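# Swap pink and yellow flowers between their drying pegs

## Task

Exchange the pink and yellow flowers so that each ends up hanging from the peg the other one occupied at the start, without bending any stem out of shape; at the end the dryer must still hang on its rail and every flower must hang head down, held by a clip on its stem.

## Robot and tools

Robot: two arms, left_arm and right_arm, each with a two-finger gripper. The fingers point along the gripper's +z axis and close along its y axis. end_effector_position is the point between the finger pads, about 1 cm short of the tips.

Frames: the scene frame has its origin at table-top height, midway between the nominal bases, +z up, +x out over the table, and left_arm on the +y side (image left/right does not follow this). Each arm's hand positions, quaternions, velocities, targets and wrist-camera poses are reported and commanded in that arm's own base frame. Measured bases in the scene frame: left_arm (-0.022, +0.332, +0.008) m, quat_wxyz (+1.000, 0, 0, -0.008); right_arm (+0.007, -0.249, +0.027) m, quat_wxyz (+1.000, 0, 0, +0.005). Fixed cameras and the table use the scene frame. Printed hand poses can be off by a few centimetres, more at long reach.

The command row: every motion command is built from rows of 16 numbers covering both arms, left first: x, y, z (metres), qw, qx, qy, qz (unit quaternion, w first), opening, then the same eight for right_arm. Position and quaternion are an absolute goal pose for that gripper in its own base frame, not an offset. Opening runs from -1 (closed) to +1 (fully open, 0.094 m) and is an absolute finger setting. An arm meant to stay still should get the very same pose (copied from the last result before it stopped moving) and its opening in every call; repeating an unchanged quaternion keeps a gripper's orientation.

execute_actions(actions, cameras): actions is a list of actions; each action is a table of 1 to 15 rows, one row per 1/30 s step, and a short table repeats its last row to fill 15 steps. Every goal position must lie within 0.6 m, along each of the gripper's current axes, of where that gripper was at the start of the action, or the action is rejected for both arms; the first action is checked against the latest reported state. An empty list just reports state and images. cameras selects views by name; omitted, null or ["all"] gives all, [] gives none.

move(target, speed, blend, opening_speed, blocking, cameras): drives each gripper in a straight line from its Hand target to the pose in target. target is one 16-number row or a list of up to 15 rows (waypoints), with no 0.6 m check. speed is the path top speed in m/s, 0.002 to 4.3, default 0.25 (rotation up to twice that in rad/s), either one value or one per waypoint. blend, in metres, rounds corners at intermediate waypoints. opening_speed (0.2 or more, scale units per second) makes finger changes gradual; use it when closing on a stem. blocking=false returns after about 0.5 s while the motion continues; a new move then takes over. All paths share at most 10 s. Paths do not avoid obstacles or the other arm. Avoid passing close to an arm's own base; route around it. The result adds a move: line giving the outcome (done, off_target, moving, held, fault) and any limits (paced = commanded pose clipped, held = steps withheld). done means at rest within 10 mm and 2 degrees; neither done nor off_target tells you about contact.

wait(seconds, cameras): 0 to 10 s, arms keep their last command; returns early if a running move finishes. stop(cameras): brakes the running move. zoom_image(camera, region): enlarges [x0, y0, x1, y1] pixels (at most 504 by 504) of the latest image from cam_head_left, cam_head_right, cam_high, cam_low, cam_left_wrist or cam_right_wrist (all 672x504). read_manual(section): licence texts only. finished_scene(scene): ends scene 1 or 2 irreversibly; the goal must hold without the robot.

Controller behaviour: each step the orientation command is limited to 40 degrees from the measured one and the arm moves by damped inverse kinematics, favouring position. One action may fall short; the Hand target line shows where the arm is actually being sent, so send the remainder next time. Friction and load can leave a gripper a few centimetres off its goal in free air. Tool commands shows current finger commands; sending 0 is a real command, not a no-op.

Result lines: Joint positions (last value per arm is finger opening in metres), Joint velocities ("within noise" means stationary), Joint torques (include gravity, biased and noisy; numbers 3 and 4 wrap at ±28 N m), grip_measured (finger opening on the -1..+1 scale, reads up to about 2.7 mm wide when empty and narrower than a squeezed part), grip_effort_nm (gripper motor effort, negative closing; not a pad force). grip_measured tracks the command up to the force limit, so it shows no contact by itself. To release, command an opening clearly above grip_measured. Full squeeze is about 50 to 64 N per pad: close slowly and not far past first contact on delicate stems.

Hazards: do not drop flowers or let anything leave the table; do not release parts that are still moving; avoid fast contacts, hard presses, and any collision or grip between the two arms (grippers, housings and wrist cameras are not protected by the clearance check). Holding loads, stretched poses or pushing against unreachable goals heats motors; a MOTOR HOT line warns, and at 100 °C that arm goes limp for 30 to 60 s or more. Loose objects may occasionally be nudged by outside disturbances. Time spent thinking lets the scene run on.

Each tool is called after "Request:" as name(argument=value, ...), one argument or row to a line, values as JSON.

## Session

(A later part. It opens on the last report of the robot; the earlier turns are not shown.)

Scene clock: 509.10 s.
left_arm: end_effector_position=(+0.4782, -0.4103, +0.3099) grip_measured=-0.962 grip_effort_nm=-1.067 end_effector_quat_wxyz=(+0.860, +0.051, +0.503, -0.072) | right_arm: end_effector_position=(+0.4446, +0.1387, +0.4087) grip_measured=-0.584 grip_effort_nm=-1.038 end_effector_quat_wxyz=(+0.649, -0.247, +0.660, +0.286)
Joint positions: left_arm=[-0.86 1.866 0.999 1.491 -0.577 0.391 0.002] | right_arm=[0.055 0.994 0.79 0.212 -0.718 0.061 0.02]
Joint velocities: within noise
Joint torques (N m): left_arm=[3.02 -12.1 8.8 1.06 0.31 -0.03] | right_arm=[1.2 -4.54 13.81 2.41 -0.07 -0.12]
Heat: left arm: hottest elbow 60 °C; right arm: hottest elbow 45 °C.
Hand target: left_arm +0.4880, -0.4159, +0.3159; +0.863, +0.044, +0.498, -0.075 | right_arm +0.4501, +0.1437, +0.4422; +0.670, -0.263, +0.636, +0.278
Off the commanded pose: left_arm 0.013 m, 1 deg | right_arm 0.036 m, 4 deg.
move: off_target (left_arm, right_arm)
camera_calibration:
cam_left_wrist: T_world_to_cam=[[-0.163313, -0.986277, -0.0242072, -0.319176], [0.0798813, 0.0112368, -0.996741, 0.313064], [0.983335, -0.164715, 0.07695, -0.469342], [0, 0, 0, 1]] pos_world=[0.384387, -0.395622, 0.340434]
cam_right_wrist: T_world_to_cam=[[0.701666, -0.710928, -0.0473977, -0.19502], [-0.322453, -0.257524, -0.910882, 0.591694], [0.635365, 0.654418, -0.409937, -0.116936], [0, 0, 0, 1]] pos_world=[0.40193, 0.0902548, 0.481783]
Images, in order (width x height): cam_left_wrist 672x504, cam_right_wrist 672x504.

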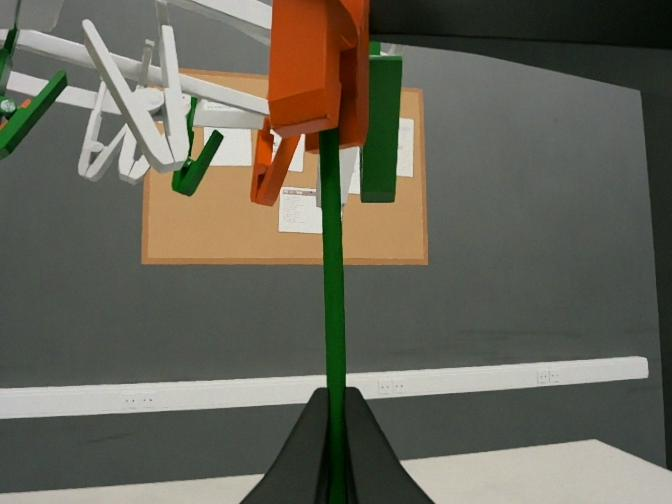

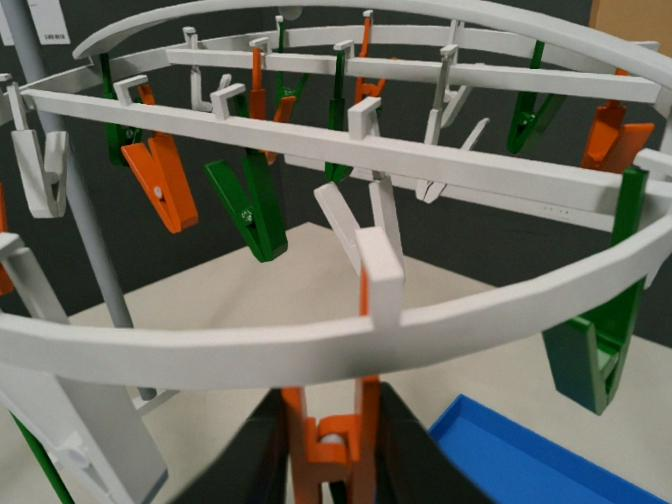

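Request:
move(
  target=[
    [0.4885,-0.4165,0.272,0.863,0.0435,0.498,-0.0755,-1,0.4525,0.1445,0.443,0.670,-0.2635,0.636,0.278,-1],
    [0.38,-0.398,0.272,0.863,0.0435,0.498,-0.0755,-1,0.4525,0.1445,0.443,0.670,-0.2635,0.636,0.278,-1],
  ],
  speed=0.08,
  cameras=["cam_left_wrist","cam_right_wrist","cam_head_right"],
)

Scene clock: 521.90 s.
left_arm: end_effector_position=(+0.3855, -0.3996, +0.2595) grip_measured=-0.962 grip_effort_nm=-1.062 end_effector_quat_wxyz=(+0.825, +0.071, +0.555, -0.077) | right_arm: end_effector_position=(+0.4446, +0.1388, +0.4087) grip_measured=-0.584 grip_effort_nm=-1.033 end_effector_quat_wxyz=(+0.649, -0.248, +0.660, +0.286)
Joint positions: left_arm=[-1.01 1.786 0.754 1.551 -0.719 0.394 0.002] | right_arm=[0.055 0.994 0.79 0.212 -0.718 0.061 0.02]
Joint velocities: within noise
Joint torques (N m): left_arm=[2.02 -12.75 4.88 2.17 0.12 0.19] | right_arm=[1.32 -4.6 13.87 2.4 -0.07 -0.09]
Heat: left arm: hottest elbow 59 °C; right arm: hottest elbow 49 °C.
Hand target: left_arm +0.3804, -0.3980, +0.2722; +0.831, +0.064, +0.546, -0.082 | right_arm +0.4501, +0.1438, +0.4422; +0.670, -0.263, +0.636, +0.278
Off the commanded pose: left_arm 0.014 m, 8 deg | right_arm 0.036 m, 4 deg.
joint sent to its limit (left arm) — joint 4 (wrist pitch), upper limit. The joint targets are off in orientation, not in position.
move: off_target (left_arm, right_arm)
camera_calibration:
cam_left_wrist: T_world_to_cam=[[-0.196977, -0.979482, -0.0425962, -0.304481], [-0.0419156, 0.0518211, -0.997776, 0.33358], [0.979512, -0.194754, -0.0512631, -0.349722], [0, 0, 0, 1]] pos_world=[0.296563, -0.38363, 0.301941]
cam_right_wrist: T_world_to_cam=[[0.701984, -0.710642, -0.0469713, -0.195309], [-0.322049, -0.257918, -0.910913, 0.59155], [0.635218, 0.654574, -0.409916, -0.116838], [0, 0, 0, 1]] pos_world=[0.40183, 0.0902554, 0.481784]
Images, in order (width x height): cam_head_right 672x504, cam_left_wrist 672x504, cam_right_wrist 672x504.

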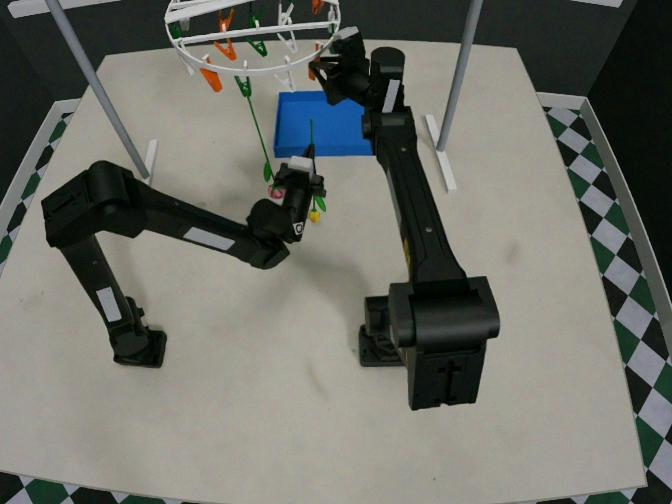

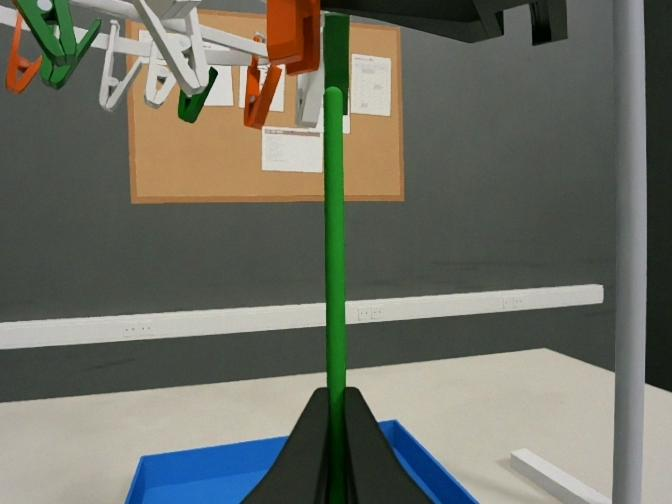

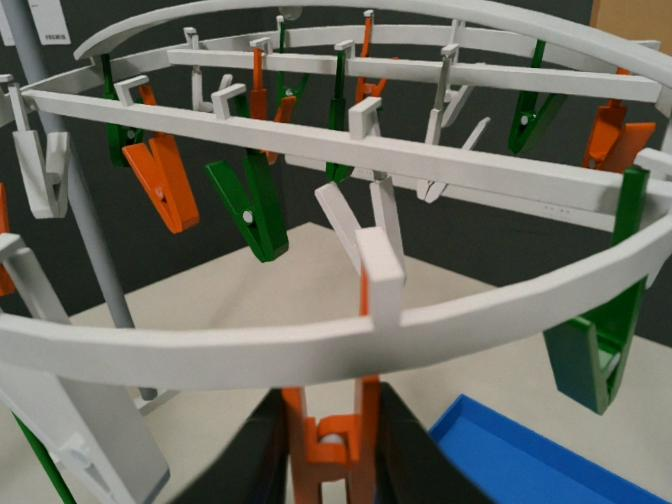

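Request:
move(
  target=[
    [0.36,-0.32,0.285,0.863,0.0435,0.498,-0.0755,-1,0.4525,0.1445,0.443,0.670,-0.2635,0.636,0.278,0.2],
    [0.30,-0.20,0.295,0.858,0.065,0.495,-0.113,-1,0.35,0.04,0.443,0.670,-0.2635,0.636,0.278,0.2],
    [0.36,-0.12,0.30,0.858,0.065,0.495,-0.113,-1,0.30,0.02,0.40,0.670,-0.2635,0.636,0.278,0.2],
  ],
  speed=0.15,
  opening_speed=0.6,
)

Scene clock: 533.03 s.
left_arm: end_effector_position=(+0.3529, -0.1208, +0.2897) grip_measured=-0.962 grip_effort_nm=-1.062 end_effector_quat_wxyz=(+0.847, +0.074, +0.515, -0.110) | right_arm: end_effector_position=(+0.3015, +0.0220, +0.4045) grip_measured=+0.199 grip_effort_nm=0.076 end_effector_quat_wxyz=(+0.670, -0.270, +0.634, +0.276)
Joint positions: left_arm=[-0.369 1.26 0.186 1.551 -0.087 0.058 0.002] | right_arm=[-0.514 0.618 0.556 0.253 -1.302 0.172 0.056]
Joint velocities: within noise
Joint torques (N m): left_arm=[3.19 -2.9 6.67 2.36 0.16 -0.09] | right_arm=[-0.21 0.73 8.08 2.04 0.05 0.18]
Heat: left arm: hottest elbow 55 °C; right arm: hottest elbow 50 °C.
Hand target: left_arm +0.3595, -0.1199, +0.3003; +0.855, +0.067, +0.502, -0.113 | right_arm +0.3001, +0.0201, +0.4001; +0.670, -0.264, +0.636, +0.278
Off the commanded pose: left_arm 0.012 m, 3 deg | right_arm 0.005 m, 1 deg.
joint sent to its limit (left arm) — joint 4 (wrist pitch), upper limit. The joint targets still meet the commanded pose.
move: off_target (left_arm)
camera_calibration:
cam_left_wrist: T_world_to_cam=[[-0.251327, -0.967659, -0.0217067, -0.0219584], [0.0456399, 0.0105536, -0.998902, 0.312426], [0.966826, -0.252042, 0.0415114, -0.291246], [0, 0, 0, 1]] pos_world=[0.261806, -0.0979516, 0.323696]
cam_right_wrist: T_world_to_cam=[[0.715904, -0.697846, 0.0221743, -0.210545], [-0.242944, -0.278754, -0.929126, 0.495463], [0.654568, 0.659778, -0.369098, 0.0262265], [0, 0, 0, 1]] pos_world=[0.253933, -0.0261195, 0.474697]

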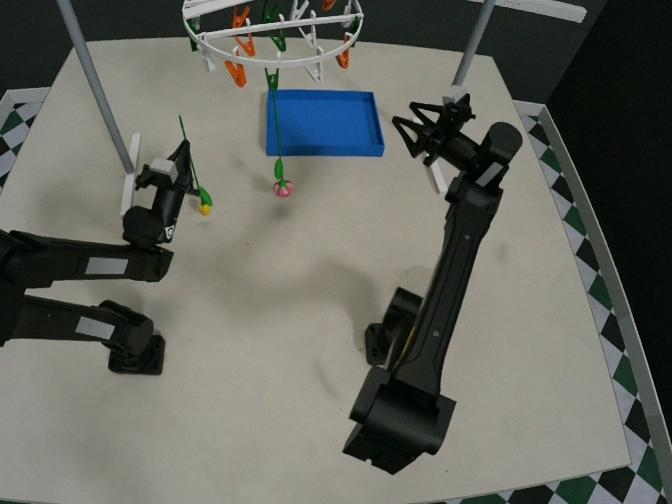

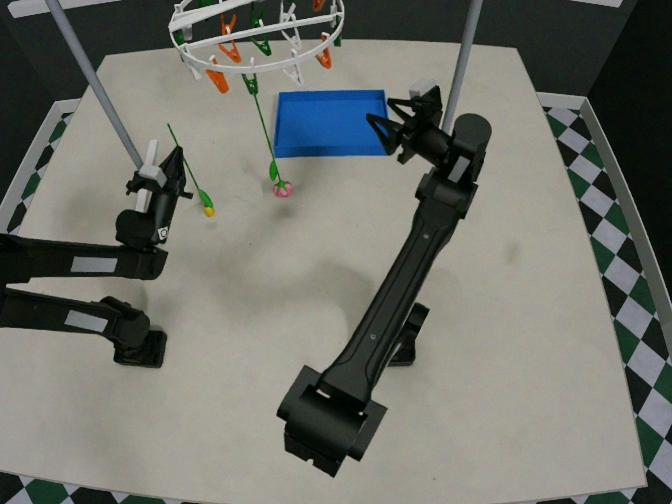

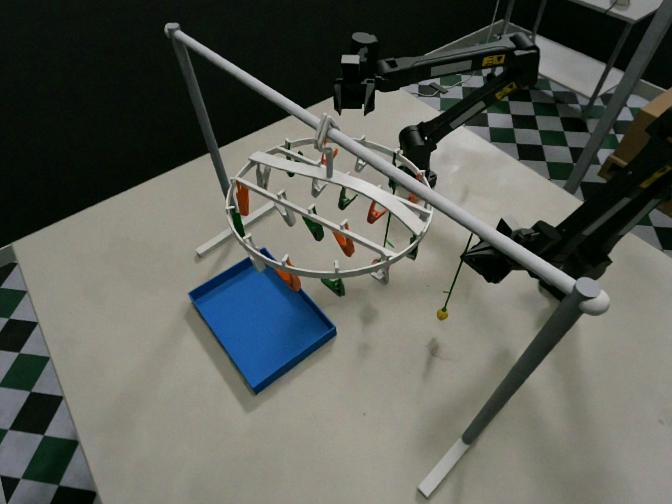

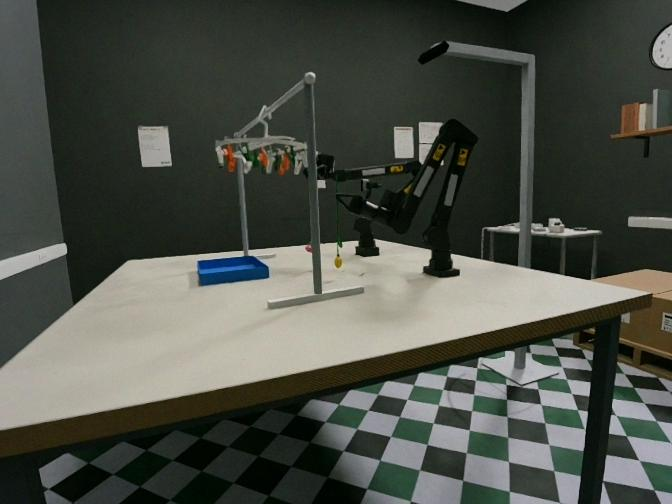

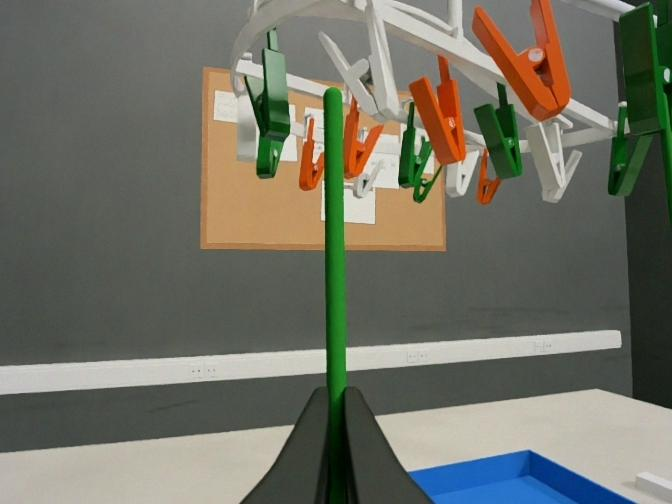

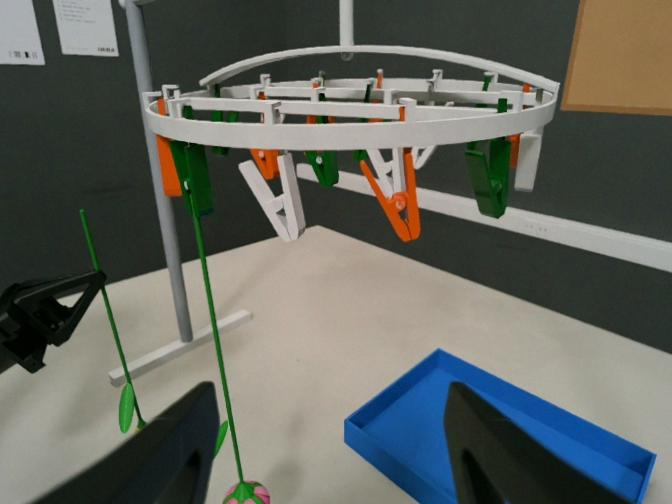

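Request:
move(
  target=[
    [0.36,-0.12,0.30,0.858,0.065,0.495,-0.113,-1,0.22,0.15,0.30,0.730,-0.269,0.465,0.4215,0.1],
    [0.36,-0.12,0.30,0.858,0.065,0.495,-0.113,-1,0.285,0.345,0.24,0.730,-0.269,0.465,0.4215,0.1],
  ],
  speed=0.18,
  cameras=["cam_left_wrist","cam_right_wrist","cam_head_right"],
)

Scene clock: 541.27 s.
left_arm: end_effector_position=(+0.3529, -0.1208, +0.2897) grip_measured=-0.962 grip_effort_nm=-1.062 end_effector_quat_wxyz=(+0.847, +0.074, +0.515, -0.110) | right_arm: end_effector_position=(+0.2814, +0.3362, +0.2313) grip_measured=+0.101 grip_effort_nm=-0.076 end_effector_quat_wxyz=(+0.701, -0.280, +0.511, +0.411)
Joint positions: left_arm=[-0.369 1.26 0.186 1.551 -0.087 0.058 0.002] | right_arm=[0.782 1.542 0.313 1.566 -0.235 0.11 0.052]
Joint velocities: within noise
Joint torques (N m): left_arm=[3.31 -2.9 6.69 2.36 0.14 -0.07] | right_arm=[1.32 -6.71 6.16 2.47 0.13 -0.12]
Heat: left arm: hottest elbow 54 °C; right arm: hottest elbow 48 °C.
Hand target: left_arm +0.3595, -0.1199, +0.3004; +0.855, +0.067, +0.502, -0.113 | right_arm +0.2846, +0.3448, +0.2406; +0.713, -0.283, +0.494, +0.410
Off the commanded pose: left_arm 0.013 m, 3 deg | right_arm 0.013 m, 6 deg.
joint sent to its limit (left arm) — joint 4 (wrist pitch), upper limit. The joint targets still meet the commanded pose.
joint sent to its limit (right arm) — joint 4 (wrist pitch), upper limit. The joint targets are off in orientation, not in position.
move: off_target (left_arm, right_arm)
camera_calibration:
cam_left_wrist: T_world_to_cam=[[-0.252039, -0.967486, -0.0211382, -0.0219384], [0.0454964, 0.00997265, -0.998915, 0.312411], [0.966647, -0.252727, 0.0415036, -0.291263], [0, 0, 0, 1]] pos_world=[0.261806, -0.0979507, 0.323697]
cam_right_wrist: T_world_to_cam=[[0.863709, -0.503721, -0.016507, -0.070928], [-0.0651763, -0.0791575, -0.994729, 0.315317], [0.499759, 0.860232, -0.1012, -0.317633], [0, 0, 0, 1]] pos_world=[0.240552, 0.26247, 0.28034]
Images, in order (width x height): cam_head_right 672x504, cam_left_wrist 672x504, cam_right_wrist 672x504.

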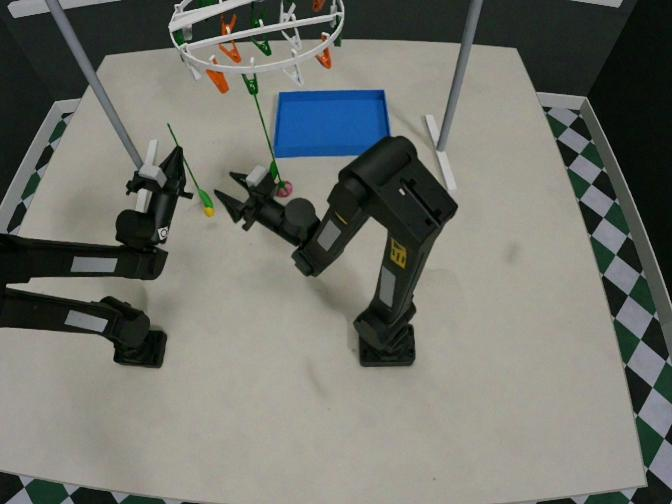

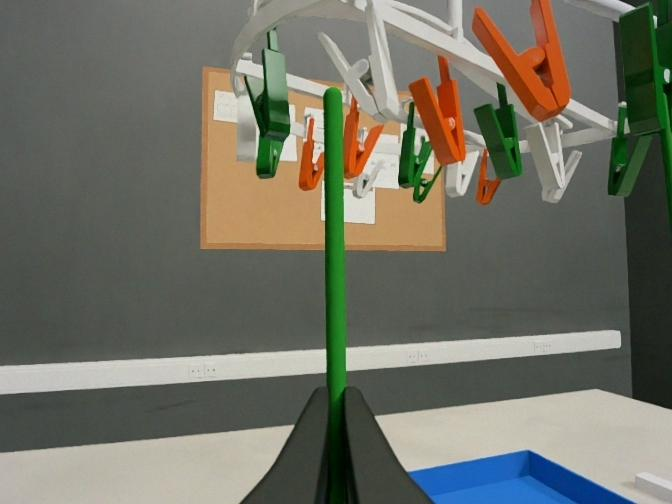

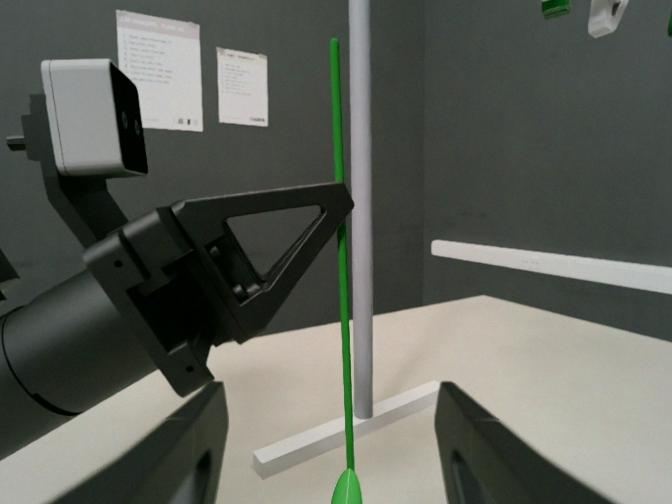

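Request:
zoom_image(
  camera="cam_right_wrist",
  region=[300, 180, 400, 280],
)

Scaled by 5.040 from the camera's 672x504 image, which has a finer 960x720 frame.

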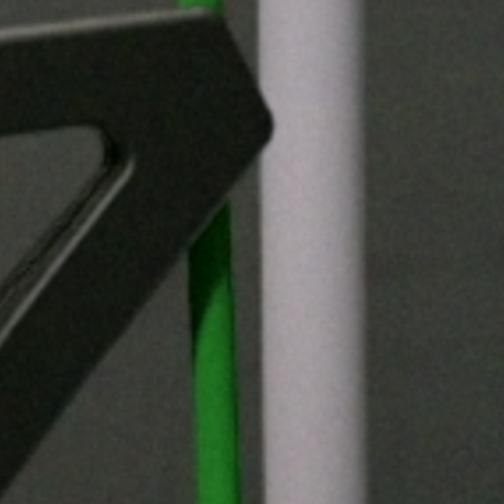

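Request:
move(
  target=[
    [0.36,-0.12,0.30,0.858,0.065,0.495,-0.113,-1,0.293,0.34,0.222,0.730,-0.269,0.465,0.4215,-0.4],
    [0.36,-0.12,0.30,0.858,0.065,0.495,-0.113,-1,0.330,0.409,0.226,0.730,-0.269,0.465,0.4215,-0.4],
  ],
  speed=0.12,
  cameras=["cam_right_wrist"],
)

Scene clock: 550.80 s.
left_arm: end_effector_position=(+0.3529, -0.1208, +0.2897) grip_measured=-0.962 grip_effort_nm=-1.067 end_effector_quat_wxyz=(+0.847, +0.074, +0.515, -0.110) | right_arm: end_effector_position=(+0.3270, +0.3996, +0.2201) grip_measured=-0.398 grip_effort_nm=-0.085 end_effector_quat_wxyz=(+0.707, -0.278, +0.502, +0.414)
Joint positions: left_arm=[-0.369 1.26 0.186 1.551 -0.087 0.058 0.002] | right_arm=[0.817 1.737 0.526 1.567 -0.204 0.099 0.028]
Joint velocities: within noise
Joint torques (N m): left_arm=[3.25 -2.9 6.68 2.37 0.15 -0.07] | right_arm=[1.38 -10.58 6.38 2.4 0.12 -0.13]
Heat: left arm: hottest elbow 53 °C; right arm: hottest elbow 46 °C.
Hand target: left_arm +0.3595, -0.1199, +0.3004; +0.855, +0.067, +0.502, -0.113 | right_arm +0.3297, +0.4089, +0.2265; +0.716, -0.280, +0.488, +0.413
Off the commanded pose: left_arm 0.013 m, 3 deg | right_arm 0.011 m, 5 deg.
joint sent to its limit (left arm) — joint 4 (wrist pitch), upper limit. The joint targets still meet the commanded pose.
joint sent to its limit (right arm) — joint 4 (wrist pitch), upper limit. The joint targets are off in orientation, not in position.
move: off_target (left_arm, right_arm)
camera_calibration:
cam_right_wrist: T_world_to_cam=[[0.865091, -0.501459, -0.0125109, -0.0808938], [-0.0510856, -0.0632638, -0.996688, 0.301729], [0.499007, 0.862865, -0.0803463, -0.401506], [0, 0, 0, 1]] pos_world=[0.285749, 0.324969, 0.267458]
Images, in order (width x height): cam_right_wrist 672x504.

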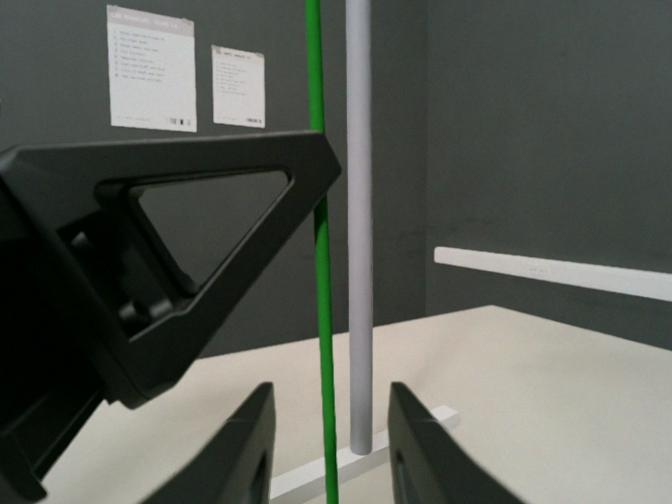

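Request:
move(
  target=[
    [0.36,-0.12,0.30,0.858,0.065,0.495,-0.113,-1,0.3475,0.4395,0.224,0.730,-0.269,0.465,0.4215,-0.4],
    [0.36,-0.12,0.30,0.858,0.065,0.495,-0.113,-1,0.3475,0.4395,0.224,0.730,-0.269,0.465,0.4215,-1],
  ],
  speed=0.08,
  opening_speed=0.6,
  cameras=["cam_right_wrist","cam_left_wrist"],
)

Request:
zoom_image(
  camera="cam_right_wrist",
  region=[230, 300, 430, 500],
)

Scene clock: 557.27 s.
left_arm: end_effector_position=(+0.3529, -0.1209, +0.2896) grip_measured=-0.962 grip_effort_nm=-1.067 end_effector_quat_wxyz=(+0.847, +0.074, +0.515, -0.110) | right_arm: end_effector_position=(+0.3429, +0.4316, +0.2188) grip_measured=-0.951 grip_effort_nm=-0.930 end_effector_quat_wxyz=(+0.713, -0.276, +0.491, +0.418)
Joint positions: left_arm=[-0.369 1.26 0.186 1.551 -0.087 0.057 0.002] | right_arm=[0.841 1.814 0.629 1.567 -0.187 0.094 0.002]
Joint velocities: within noise
Joint torques (N m): left_arm=[3.25 -2.96 6.68 2.35 0.14 -0.06] | right_arm=[0.97 -12.34 6.57 2.37 0.16 -0.08]
Heat: left arm: hottest elbow 53 °C; right arm: hottest elbow 45 °C.
Hand target: left_arm +0.3595, -0.1199, +0.3004; +0.855, +0.067, +0.502, -0.113 | right_arm +0.3472, +0.4394, +0.2245; +0.723, -0.275, +0.478, +0.417
Off the commanded pose: left_arm 0.013 m, 3 deg | right_arm 0.011 m, 4 deg.
joint sent to its limit (left arm) — joint 4 (wrist pitch), upper limit. The joint targets still meet the commanded pose.
joint sent to its limit (right arm) — joint 4 (wrist pitch), upper limit. The joint targets still meet the commanded pose.
move: off_target (left_arm, right_arm); target 2's new opening was sent with right_arm's hand 0.012 m and 4 deg from that target
camera_calibration:
cam_left_wrist: T_world_to_cam=[[-0.252183, -0.967455, -0.0208255, -0.0219758], [0.0450342, 0.00976435, -0.998938, 0.312416], [0.966631, -0.252853, 0.0411062, -0.291235], [0, 0, 0, 1]] pos_world=[0.261905, -0.0979506, 0.323598]
cam_right_wrist: T_world_to_cam=[[0.868253, -0.496065, -0.00755803, -0.0830767], [-0.0331952, -0.0428873, -0.998528, 0.288651], [0.495011, 0.867226, -0.053704, -0.443487], [0, 0, 0, 1]] pos_world=[0.301244, 0.355772, 0.263781]
Images, in order (width x height): cam_left_wrist 672x504, cam_right_wrist 672x504.

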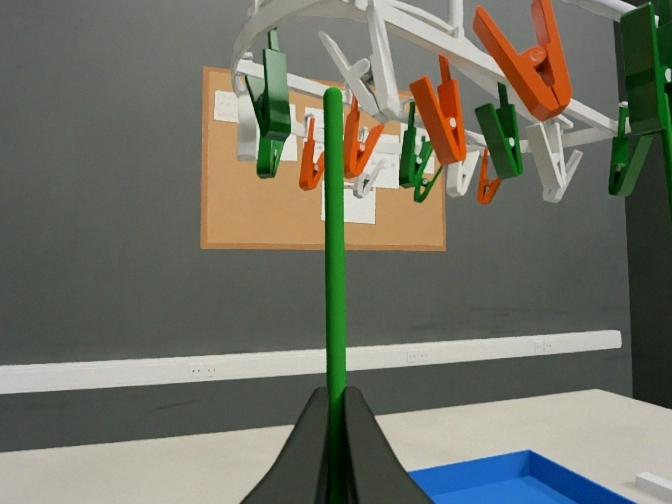

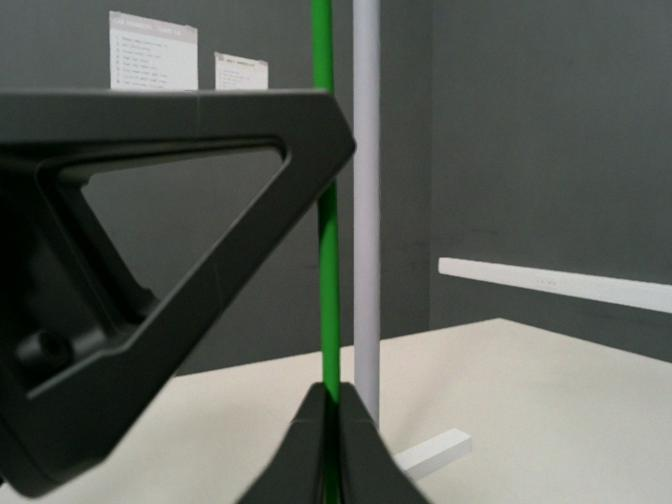

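Scaled by 2.520 from the camera's 672x504 image, which has a finer 960x720 frame.

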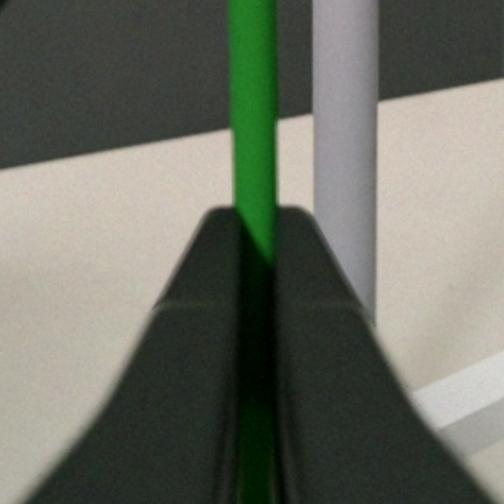

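Request:
move(
  target=[
    [0.36,-0.12,0.30,0.858,0.065,0.495,-0.113,-0.4,0.3475,0.4395,0.224,0.730,-0.269,0.465,0.4215,-1],
    [0.26,-0.096,0.295,0.858,0.065,0.495,-0.113,-0.4,0.3475,0.4395,0.224,0.730,-0.269,0.465,0.4215,-1],
    [0.28,-0.08,0.40,0.711,0.232,0.640,-0.173,0.2,0.28,0.27,0.25,0.765,-0.24,0.487,0.345,-1],
    [0.32,-0.11,0.462,0.711,0.232,0.640,-0.173,0.2,0.27,0.25,0.25,0.765,-0.24,0.487,0.345,-1],
  ],
  speed=0.15,
  opening_speed=0.8,
)

Scene clock: 563.17 s.
left_arm: end_effector_position=(+0.2973, -0.1014, +0.2861) grip_measured=-0.402 grip_effort_nm=0.046 end_effector_quat_wxyz=(+0.852, +0.063, +0.507, -0.113) | right_arm: end_effector_position=(+0.3432, +0.4314, +0.2188) grip_measured=-0.957 grip_effort_nm=-1.028 end_effector_quat_wxyz=(+0.713, -0.275, +0.491, +0.418)
Joint positions: left_arm=[-0.395 1.08 0.041 1.542 -0.122 0.059 0.028] | right_arm=[0.841 1.814 0.629 1.567 -0.186 0.093 0.002]
Joint velocities: within noise
Joint torques (N m): left_arm=[2.96 -0.79 6.49 1.83 0.16 0.05] | right_arm=[0.85 -12.34 6.57 2.37 0.12 -0.11]
Heat: left arm: hottest elbow 52 °C; right arm: hottest elbow 44 °C.
Hand target: left_arm +0.3029, -0.1022, +0.2931; +0.857, +0.061, +0.500, -0.112 | right_arm +0.3472, +0.4393, +0.2245; +0.723, -0.275, +0.478, +0.417
Tool commands: left_gripper/opening=-0.4 right_gripper/opening=-1.0
Off the commanded pose: left_arm 0.178 m, 30 deg | right_arm 0.198 m, 11 deg.
joint sent to its limit (right arm) — joint 4 (wrist pitch), upper limit.
move: held (left_arm; a check stopped the path), off_target (right_arm; braked when a check withheld steps of left_arm); path passed 1 of 4 targets; target 3's new opening was not sent; limits=held
pose unreachable (left arm): on one or more control steps of this call, first in action 0 (counted from 0), this arm could not follow its commanded pose, so it was not sent that pose on those steps. It may still have moved: this result reports where it is.
cause: moving toward the commanded pose would bring two parts of the arm too close to each other (its shoulder (the part past joint 1) and its forearm (the part past joint 3), with joints 2 (shoulder) and 3 (elbow) between them).
camera_calibration:
cam_left_wrist: T_world_to_cam=[[-0.245363, -0.969427, -0.00295155, -0.0245249], [0.063064, -0.0129232, -0.997926, 0.303242], [0.967378, -0.24504, 0.0643068, -0.238444], [0, 0, 0, 1]] pos_world=[0.205525, -0.0782846, 0.317875]
cam_right_wrist: T_world_to_cam=[[0.867387, -0.497579, -0.00742323, -0.0824506], [-0.0331048, -0.042812, -0.998535, 0.288598], [0.496532, 0.866362, -0.0536068, -0.443625], [0, 0, 0, 1]] pos_world=[0.301344, 0.355669, 0.263782]

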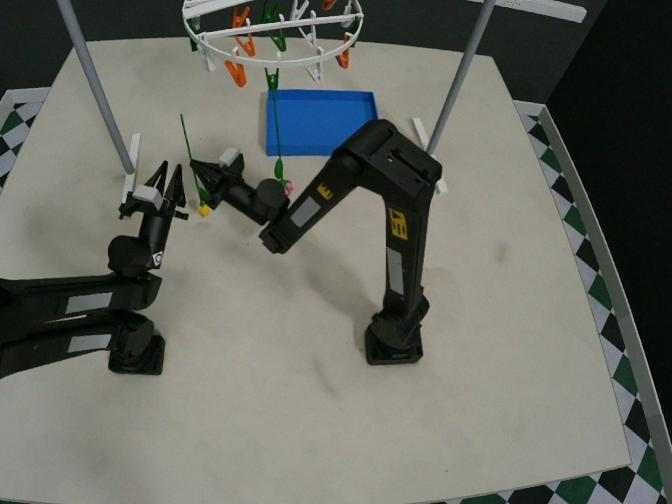

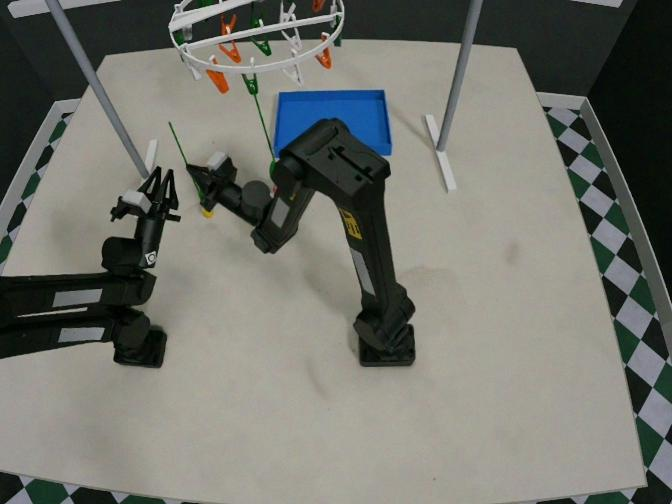

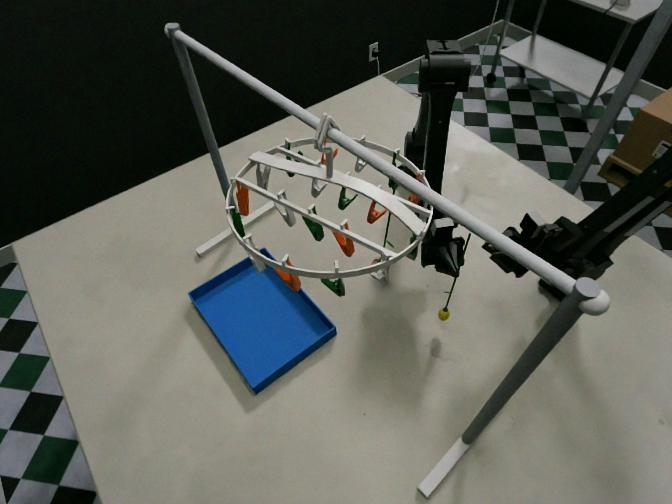

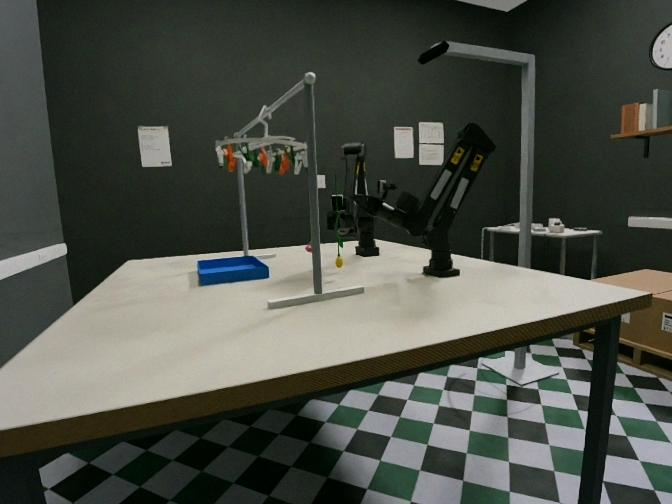

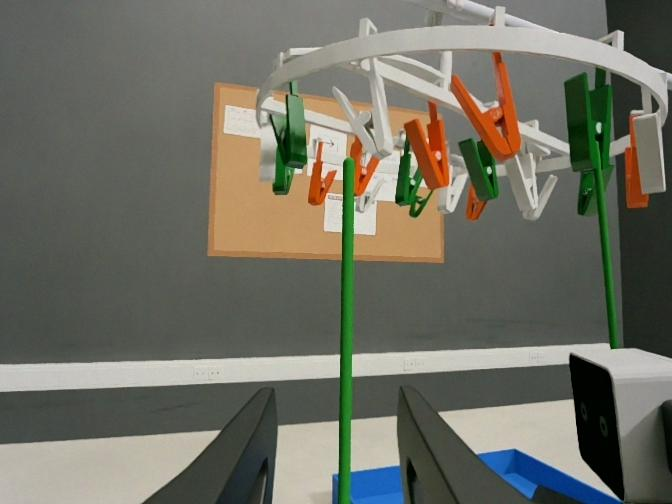

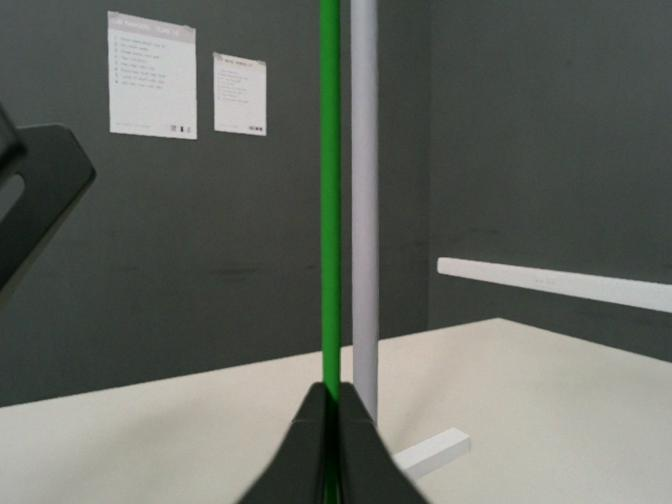

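Request:
move(
  target=[
    [0.30,-0.10,0.31,0.80,0.1,0.58,-0.13,-0.4,0.30,0.33,0.24,0.745,-0.255,0.48,0.385,-1],
    [0.32,-0.11,0.42,0.711,0.232,0.640,-0.173,0.2,0.27,0.25,0.25,0.765,-0.24,0.487,0.345,-1],
    [0.325,-0.115,0.462,0.711,0.232,0.640,-0.173,0.2,0.27,0.25,0.25,0.765,-0.24,0.487,0.345,-1],
  ],
  speed=0.15,
  opening_speed=0.8,
)

Scene clock: 570.60 s.
left_arm: end_effector_position=(+0.3255, -0.1115, +0.4300) grip_measured=+0.198 grip_effort_nm=0.051 end_effector_quat_wxyz=(+0.698, +0.224, +0.657, -0.178) | right_arm: end_effector_position=(+0.2713, +0.2554, +0.2489) grip_measured=-0.957 grip_effort_nm=-1.028 end_effector_quat_wxyz=(+0.747, -0.246, +0.510, +0.347)
Joint positions: left_arm=[-0.089 0.52 0.633 -0.072 0.488 0.06 0.056] | right_arm=[0.659 1.343 0.15 1.567 -0.21 0.066 0.002]
Joint velocities: within noise
Joint torques (N m): left_arm=[1.67 0.73 13.2 1.63 -0.08 0.18] | right_arm=[-0.26 -4.66 3.48 2.3 -0.02 -0.09]
Heat: left arm: hottest elbow 54 °C; right arm: hottest elbow 43 °C.
Hand target: left_arm +0.3234, -0.1143, +0.4610; +0.712, +0.232, +0.640, -0.173 | right_arm +0.2699, +0.2501, +0.2507; +0.754, -0.247, +0.505, +0.339
Off the commanded pose: left_arm 0.032 m, 3 deg | right_arm 0.006 m, 3 deg.
joint sent to its limit (right arm) — joint 4 (wrist pitch), upper limit. The joint targets are off in orientation, not in position.
move: off_target (left_arm, right_arm); target 2's new opening was sent with left_arm's hand 0.033 m and 3 deg from that target
camera_calibration:
cam_left_wrist: T_world_to_cam=[[-0.536521, -0.83882, -0.0923389, 0.120782], [-0.280368, 0.280386, -0.918029, 0.55511], [0.795951, -0.466653, -0.385612, -0.0529405], [0, 0, 0, 1]] pos_world=[0.262575, -0.0790359, 0.500346]
cam_right_wrist: T_world_to_cam=[[0.770733, -0.636683, 0.0246128, -0.0536859], [-0.0209649, -0.0639491, -0.997733, 0.310672], [0.636813, 0.76847, -0.0626356, -0.264636], [0, 0, 0, 1]] pos_world=[0.216414, 0.189051, 0.294713]

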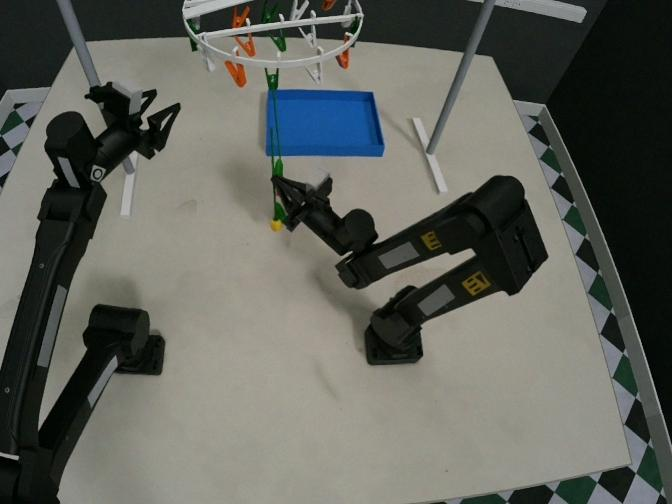

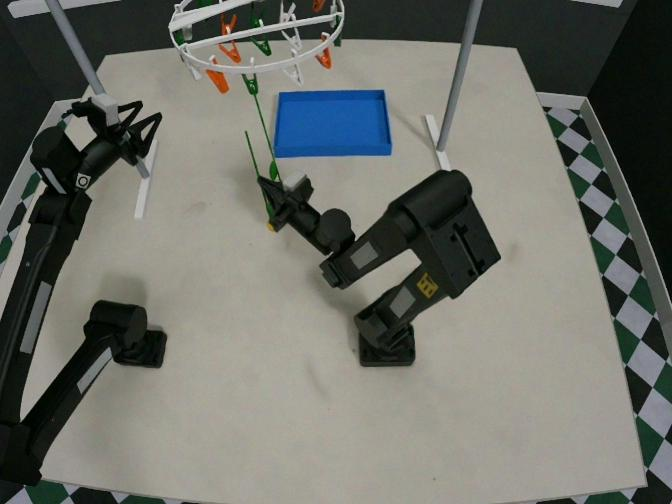

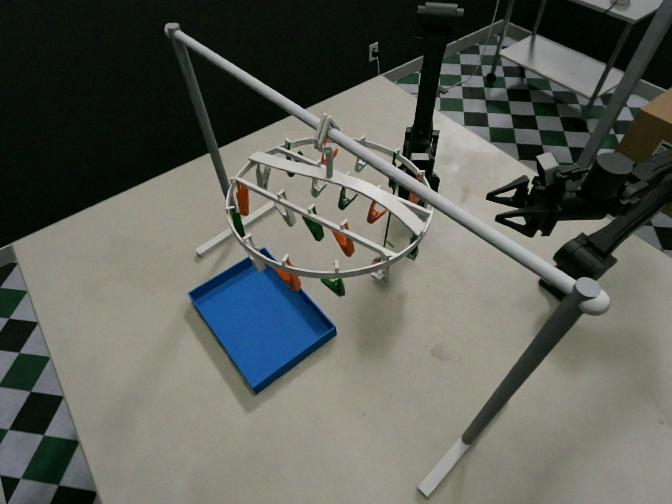

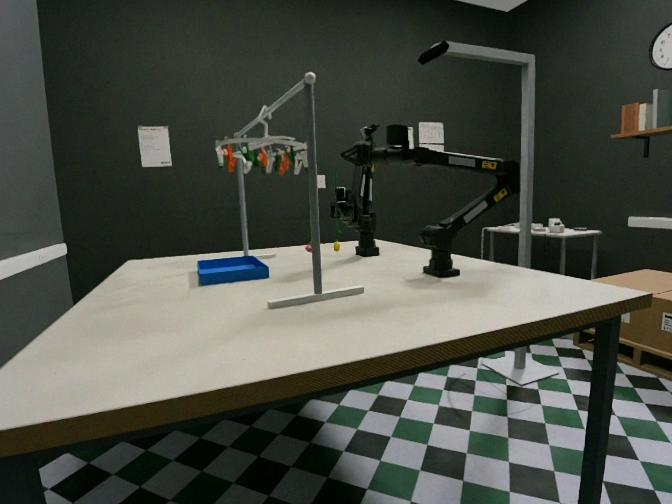

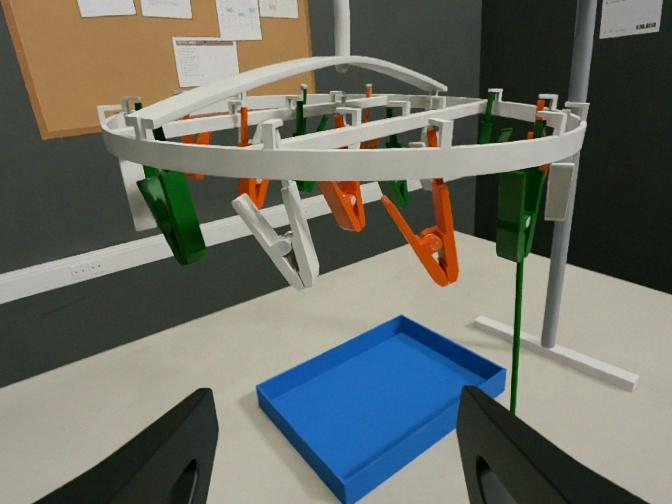

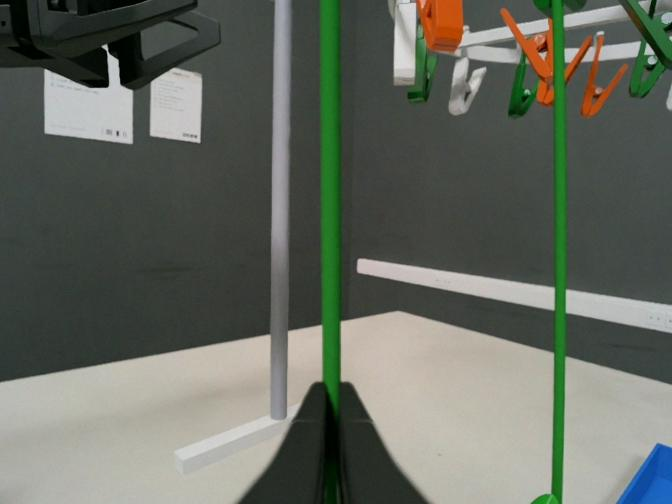

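Request:
move(
  target=[0.377,-0.208,0.464,0.711,0.232,0.640,-0.173,0.25,0.27,0.25,0.25,0.765,-0.24,0.487,0.345,-1],
  speed=0.12,
  cameras=["cam_left_wrist","cam_right_wrist"],
)

Scene clock: 580.20 s.
left_arm: end_effector_position=(+0.3731, -0.2019, +0.4231) grip_measured=+0.248 grip_effort_nm=0.051 end_effector_quat_wxyz=(+0.686, +0.231, +0.668, -0.172) | right_arm: end_effector_position=(+0.2713, +0.2554, +0.2489) grip_measured=-0.957 grip_effort_nm=-1.033 end_effector_quat_wxyz=(+0.747, -0.246, +0.510, +0.347)
Joint positions: left_arm=[-0.437 0.765 0.716 0.05 0.142 0.088 0.059] | right_arm=[0.659 1.343 0.15 1.567 -0.21 0.066 0.002]
Joint velocities: within noise
Joint torques (N m): left_arm=[1.85 -1.61 13.56 2.99 -0.06 0.18] | right_arm=[-0.44 -4.72 3.43 2.33 -0.04 -0.11]
Heat: left arm: hottest elbow 57 °C; right arm: hottest elbow 41 °C.
Hand target: left_arm +0.3745, -0.2064, +0.4630; +0.711, +0.232, +0.640, -0.173 | right_arm +0.2699, +0.2501, +0.2507; +0.754, -0.247, +0.505, +0.339
Off the commanded pose: left_arm 0.042 m, 4 deg | right_arm 0.006 m, 3 deg.
joint sent to its limit (right arm) — joint 4 (wrist pitch), upper limit. The joint targets are off in orientation, not in position.
move: off_target (left_arm, right_arm)
camera_calibration:
cam_left_wrist: T_world_to_cam=[[-0.539817, -0.835664, -0.10131, 0.0754634], [-0.302605, 0.30495, -0.903015, 0.594371], [0.785511, -0.456806, -0.417493, -0.116327], [0, 0, 0, 1]] pos_world=[0.311973, -0.17133, 0.495805]
cam_right_wrist: T_world_to_cam=[[0.770733, -0.636683, 0.0246128, -0.0536859], [-0.0209649, -0.0639491, -0.997733, 0.310672], [0.636813, 0.76847, -0.0626356, -0.264636], [0, 0, 0, 1]] pos_world=[0.216414, 0.189051, 0.294713]
Images, in order (width x height): cam_left_wrist 672x504, cam_right_wrist 672x504.

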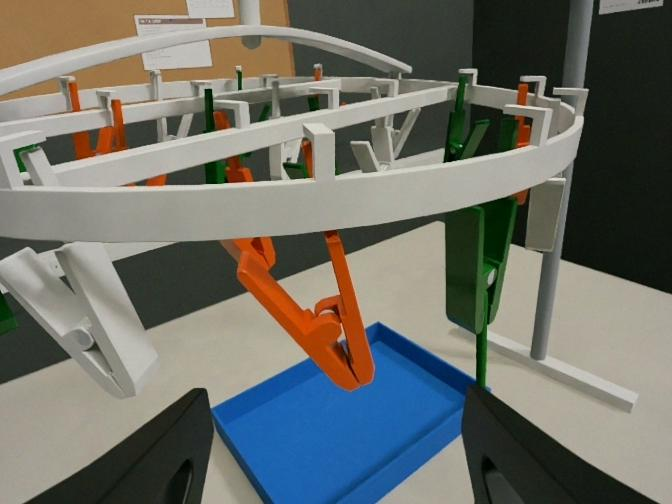

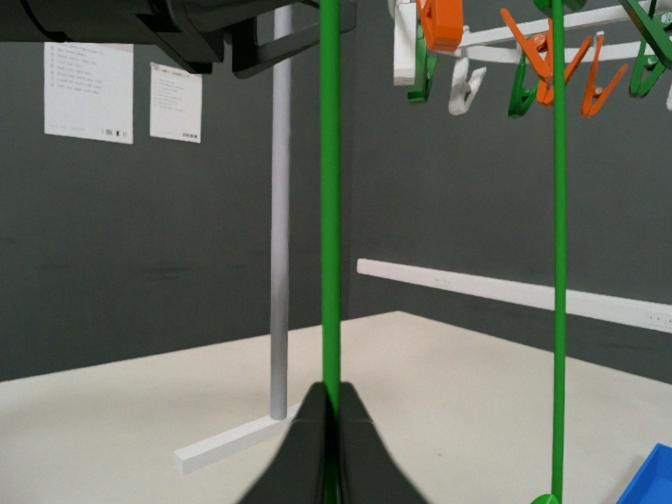

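Request:
move(
  target=[
    [0.382,-0.200,0.472,0.711,0.232,0.640,-0.173,0.25,0.27,0.25,0.25,0.765,-0.24,0.487,0.345,-1],
    [0.412,-0.219,0.473,0.711,0.232,0.640,-0.173,0.25,0.27,0.25,0.25,0.765,-0.24,0.487,0.345,-1],
    [0.412,-0.219,0.473,0.711,0.232,0.640,-0.173,-0.4,0.27,0.25,0.25,0.765,-0.24,0.487,0.345,-1],
  ],
  speed=0.08,
  opening_speed=0.6,
  cameras=["cam_left_wrist","cam_right_wrist"],
)

Scene clock: 590.87 s.
left_arm: end_effector_position=(+0.4061, -0.2144, +0.4330) grip_measured=-0.397 grip_effort_nm=-0.120 end_effector_quat_wxyz=(+0.686, +0.233, +0.667, -0.173) | right_arm: end_effector_position=(+0.2713, +0.2554, +0.2489) grip_measured=-0.957 grip_effort_nm=-1.028 end_effector_quat_wxyz=(+0.747, -0.246, +0.510, +0.347)
Joint positions: left_arm=[-0.425 0.877 0.792 0.087 0.159 0.088 0.028] | right_arm=[0.659 1.343 0.15 1.567 -0.21 0.066 0.002]
Joint velocities: within noise
Joint torques (N m): left_arm=[2.32 -2.9 13.53 2.99 -0.05 0.15] | right_arm=[-0.15 -4.66 3.44 2.33 -0.02 -0.1]
Heat: left arm: hottest elbow 58 °C; right arm: hottest elbow 39 °C.
Hand target: left_arm +0.4095, -0.2175, +0.4721; +0.711, +0.232, +0.640, -0.173 | right_arm +0.2699, +0.2501, +0.2507; +0.754, -0.247, +0.505, +0.339
Off the commanded pose: left_arm 0.041 m, 4 deg | right_arm 0.006 m, 3 deg.
joint sent to its limit (right arm) — joint 4 (wrist pitch), upper limit. The joint targets are off in orientation, not in position.
move: off_target (left_arm, right_arm); target 3's new opening was sent with left_arm's hand 0.041 m and 4 deg from that target
camera_calibration:
cam_left_wrist: T_world_to_cam=[[-0.543811, -0.832967, -0.102155, 0.0864392], [-0.300144, 0.306725, -0.903235, 0.616541], [0.783698, -0.460528, -0.416811, -0.144209], [0, 0, 0, 1]] pos_world=[0.345074, -0.18352, 0.505603]
cam_right_wrist: T_world_to_cam=[[0.770733, -0.636683, 0.0246128, -0.0536859], [-0.0209649, -0.0639491, -0.997733, 0.310672], [0.636813, 0.76847, -0.0626356, -0.264636], [0, 0, 0, 1]] pos_world=[0.216414, 0.189051, 0.294713]
Images, in order (width x height): cam_left_wrist 672x504, cam_right_wrist 672x504.

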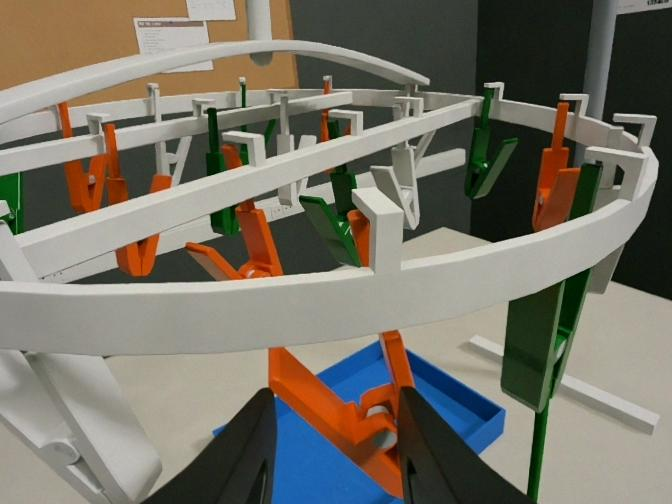

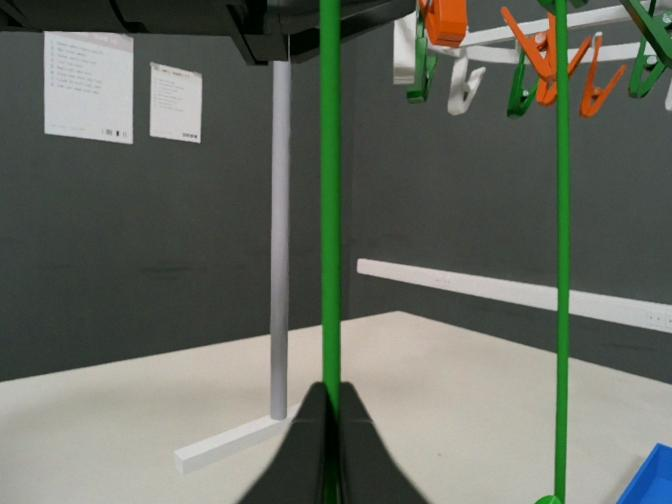

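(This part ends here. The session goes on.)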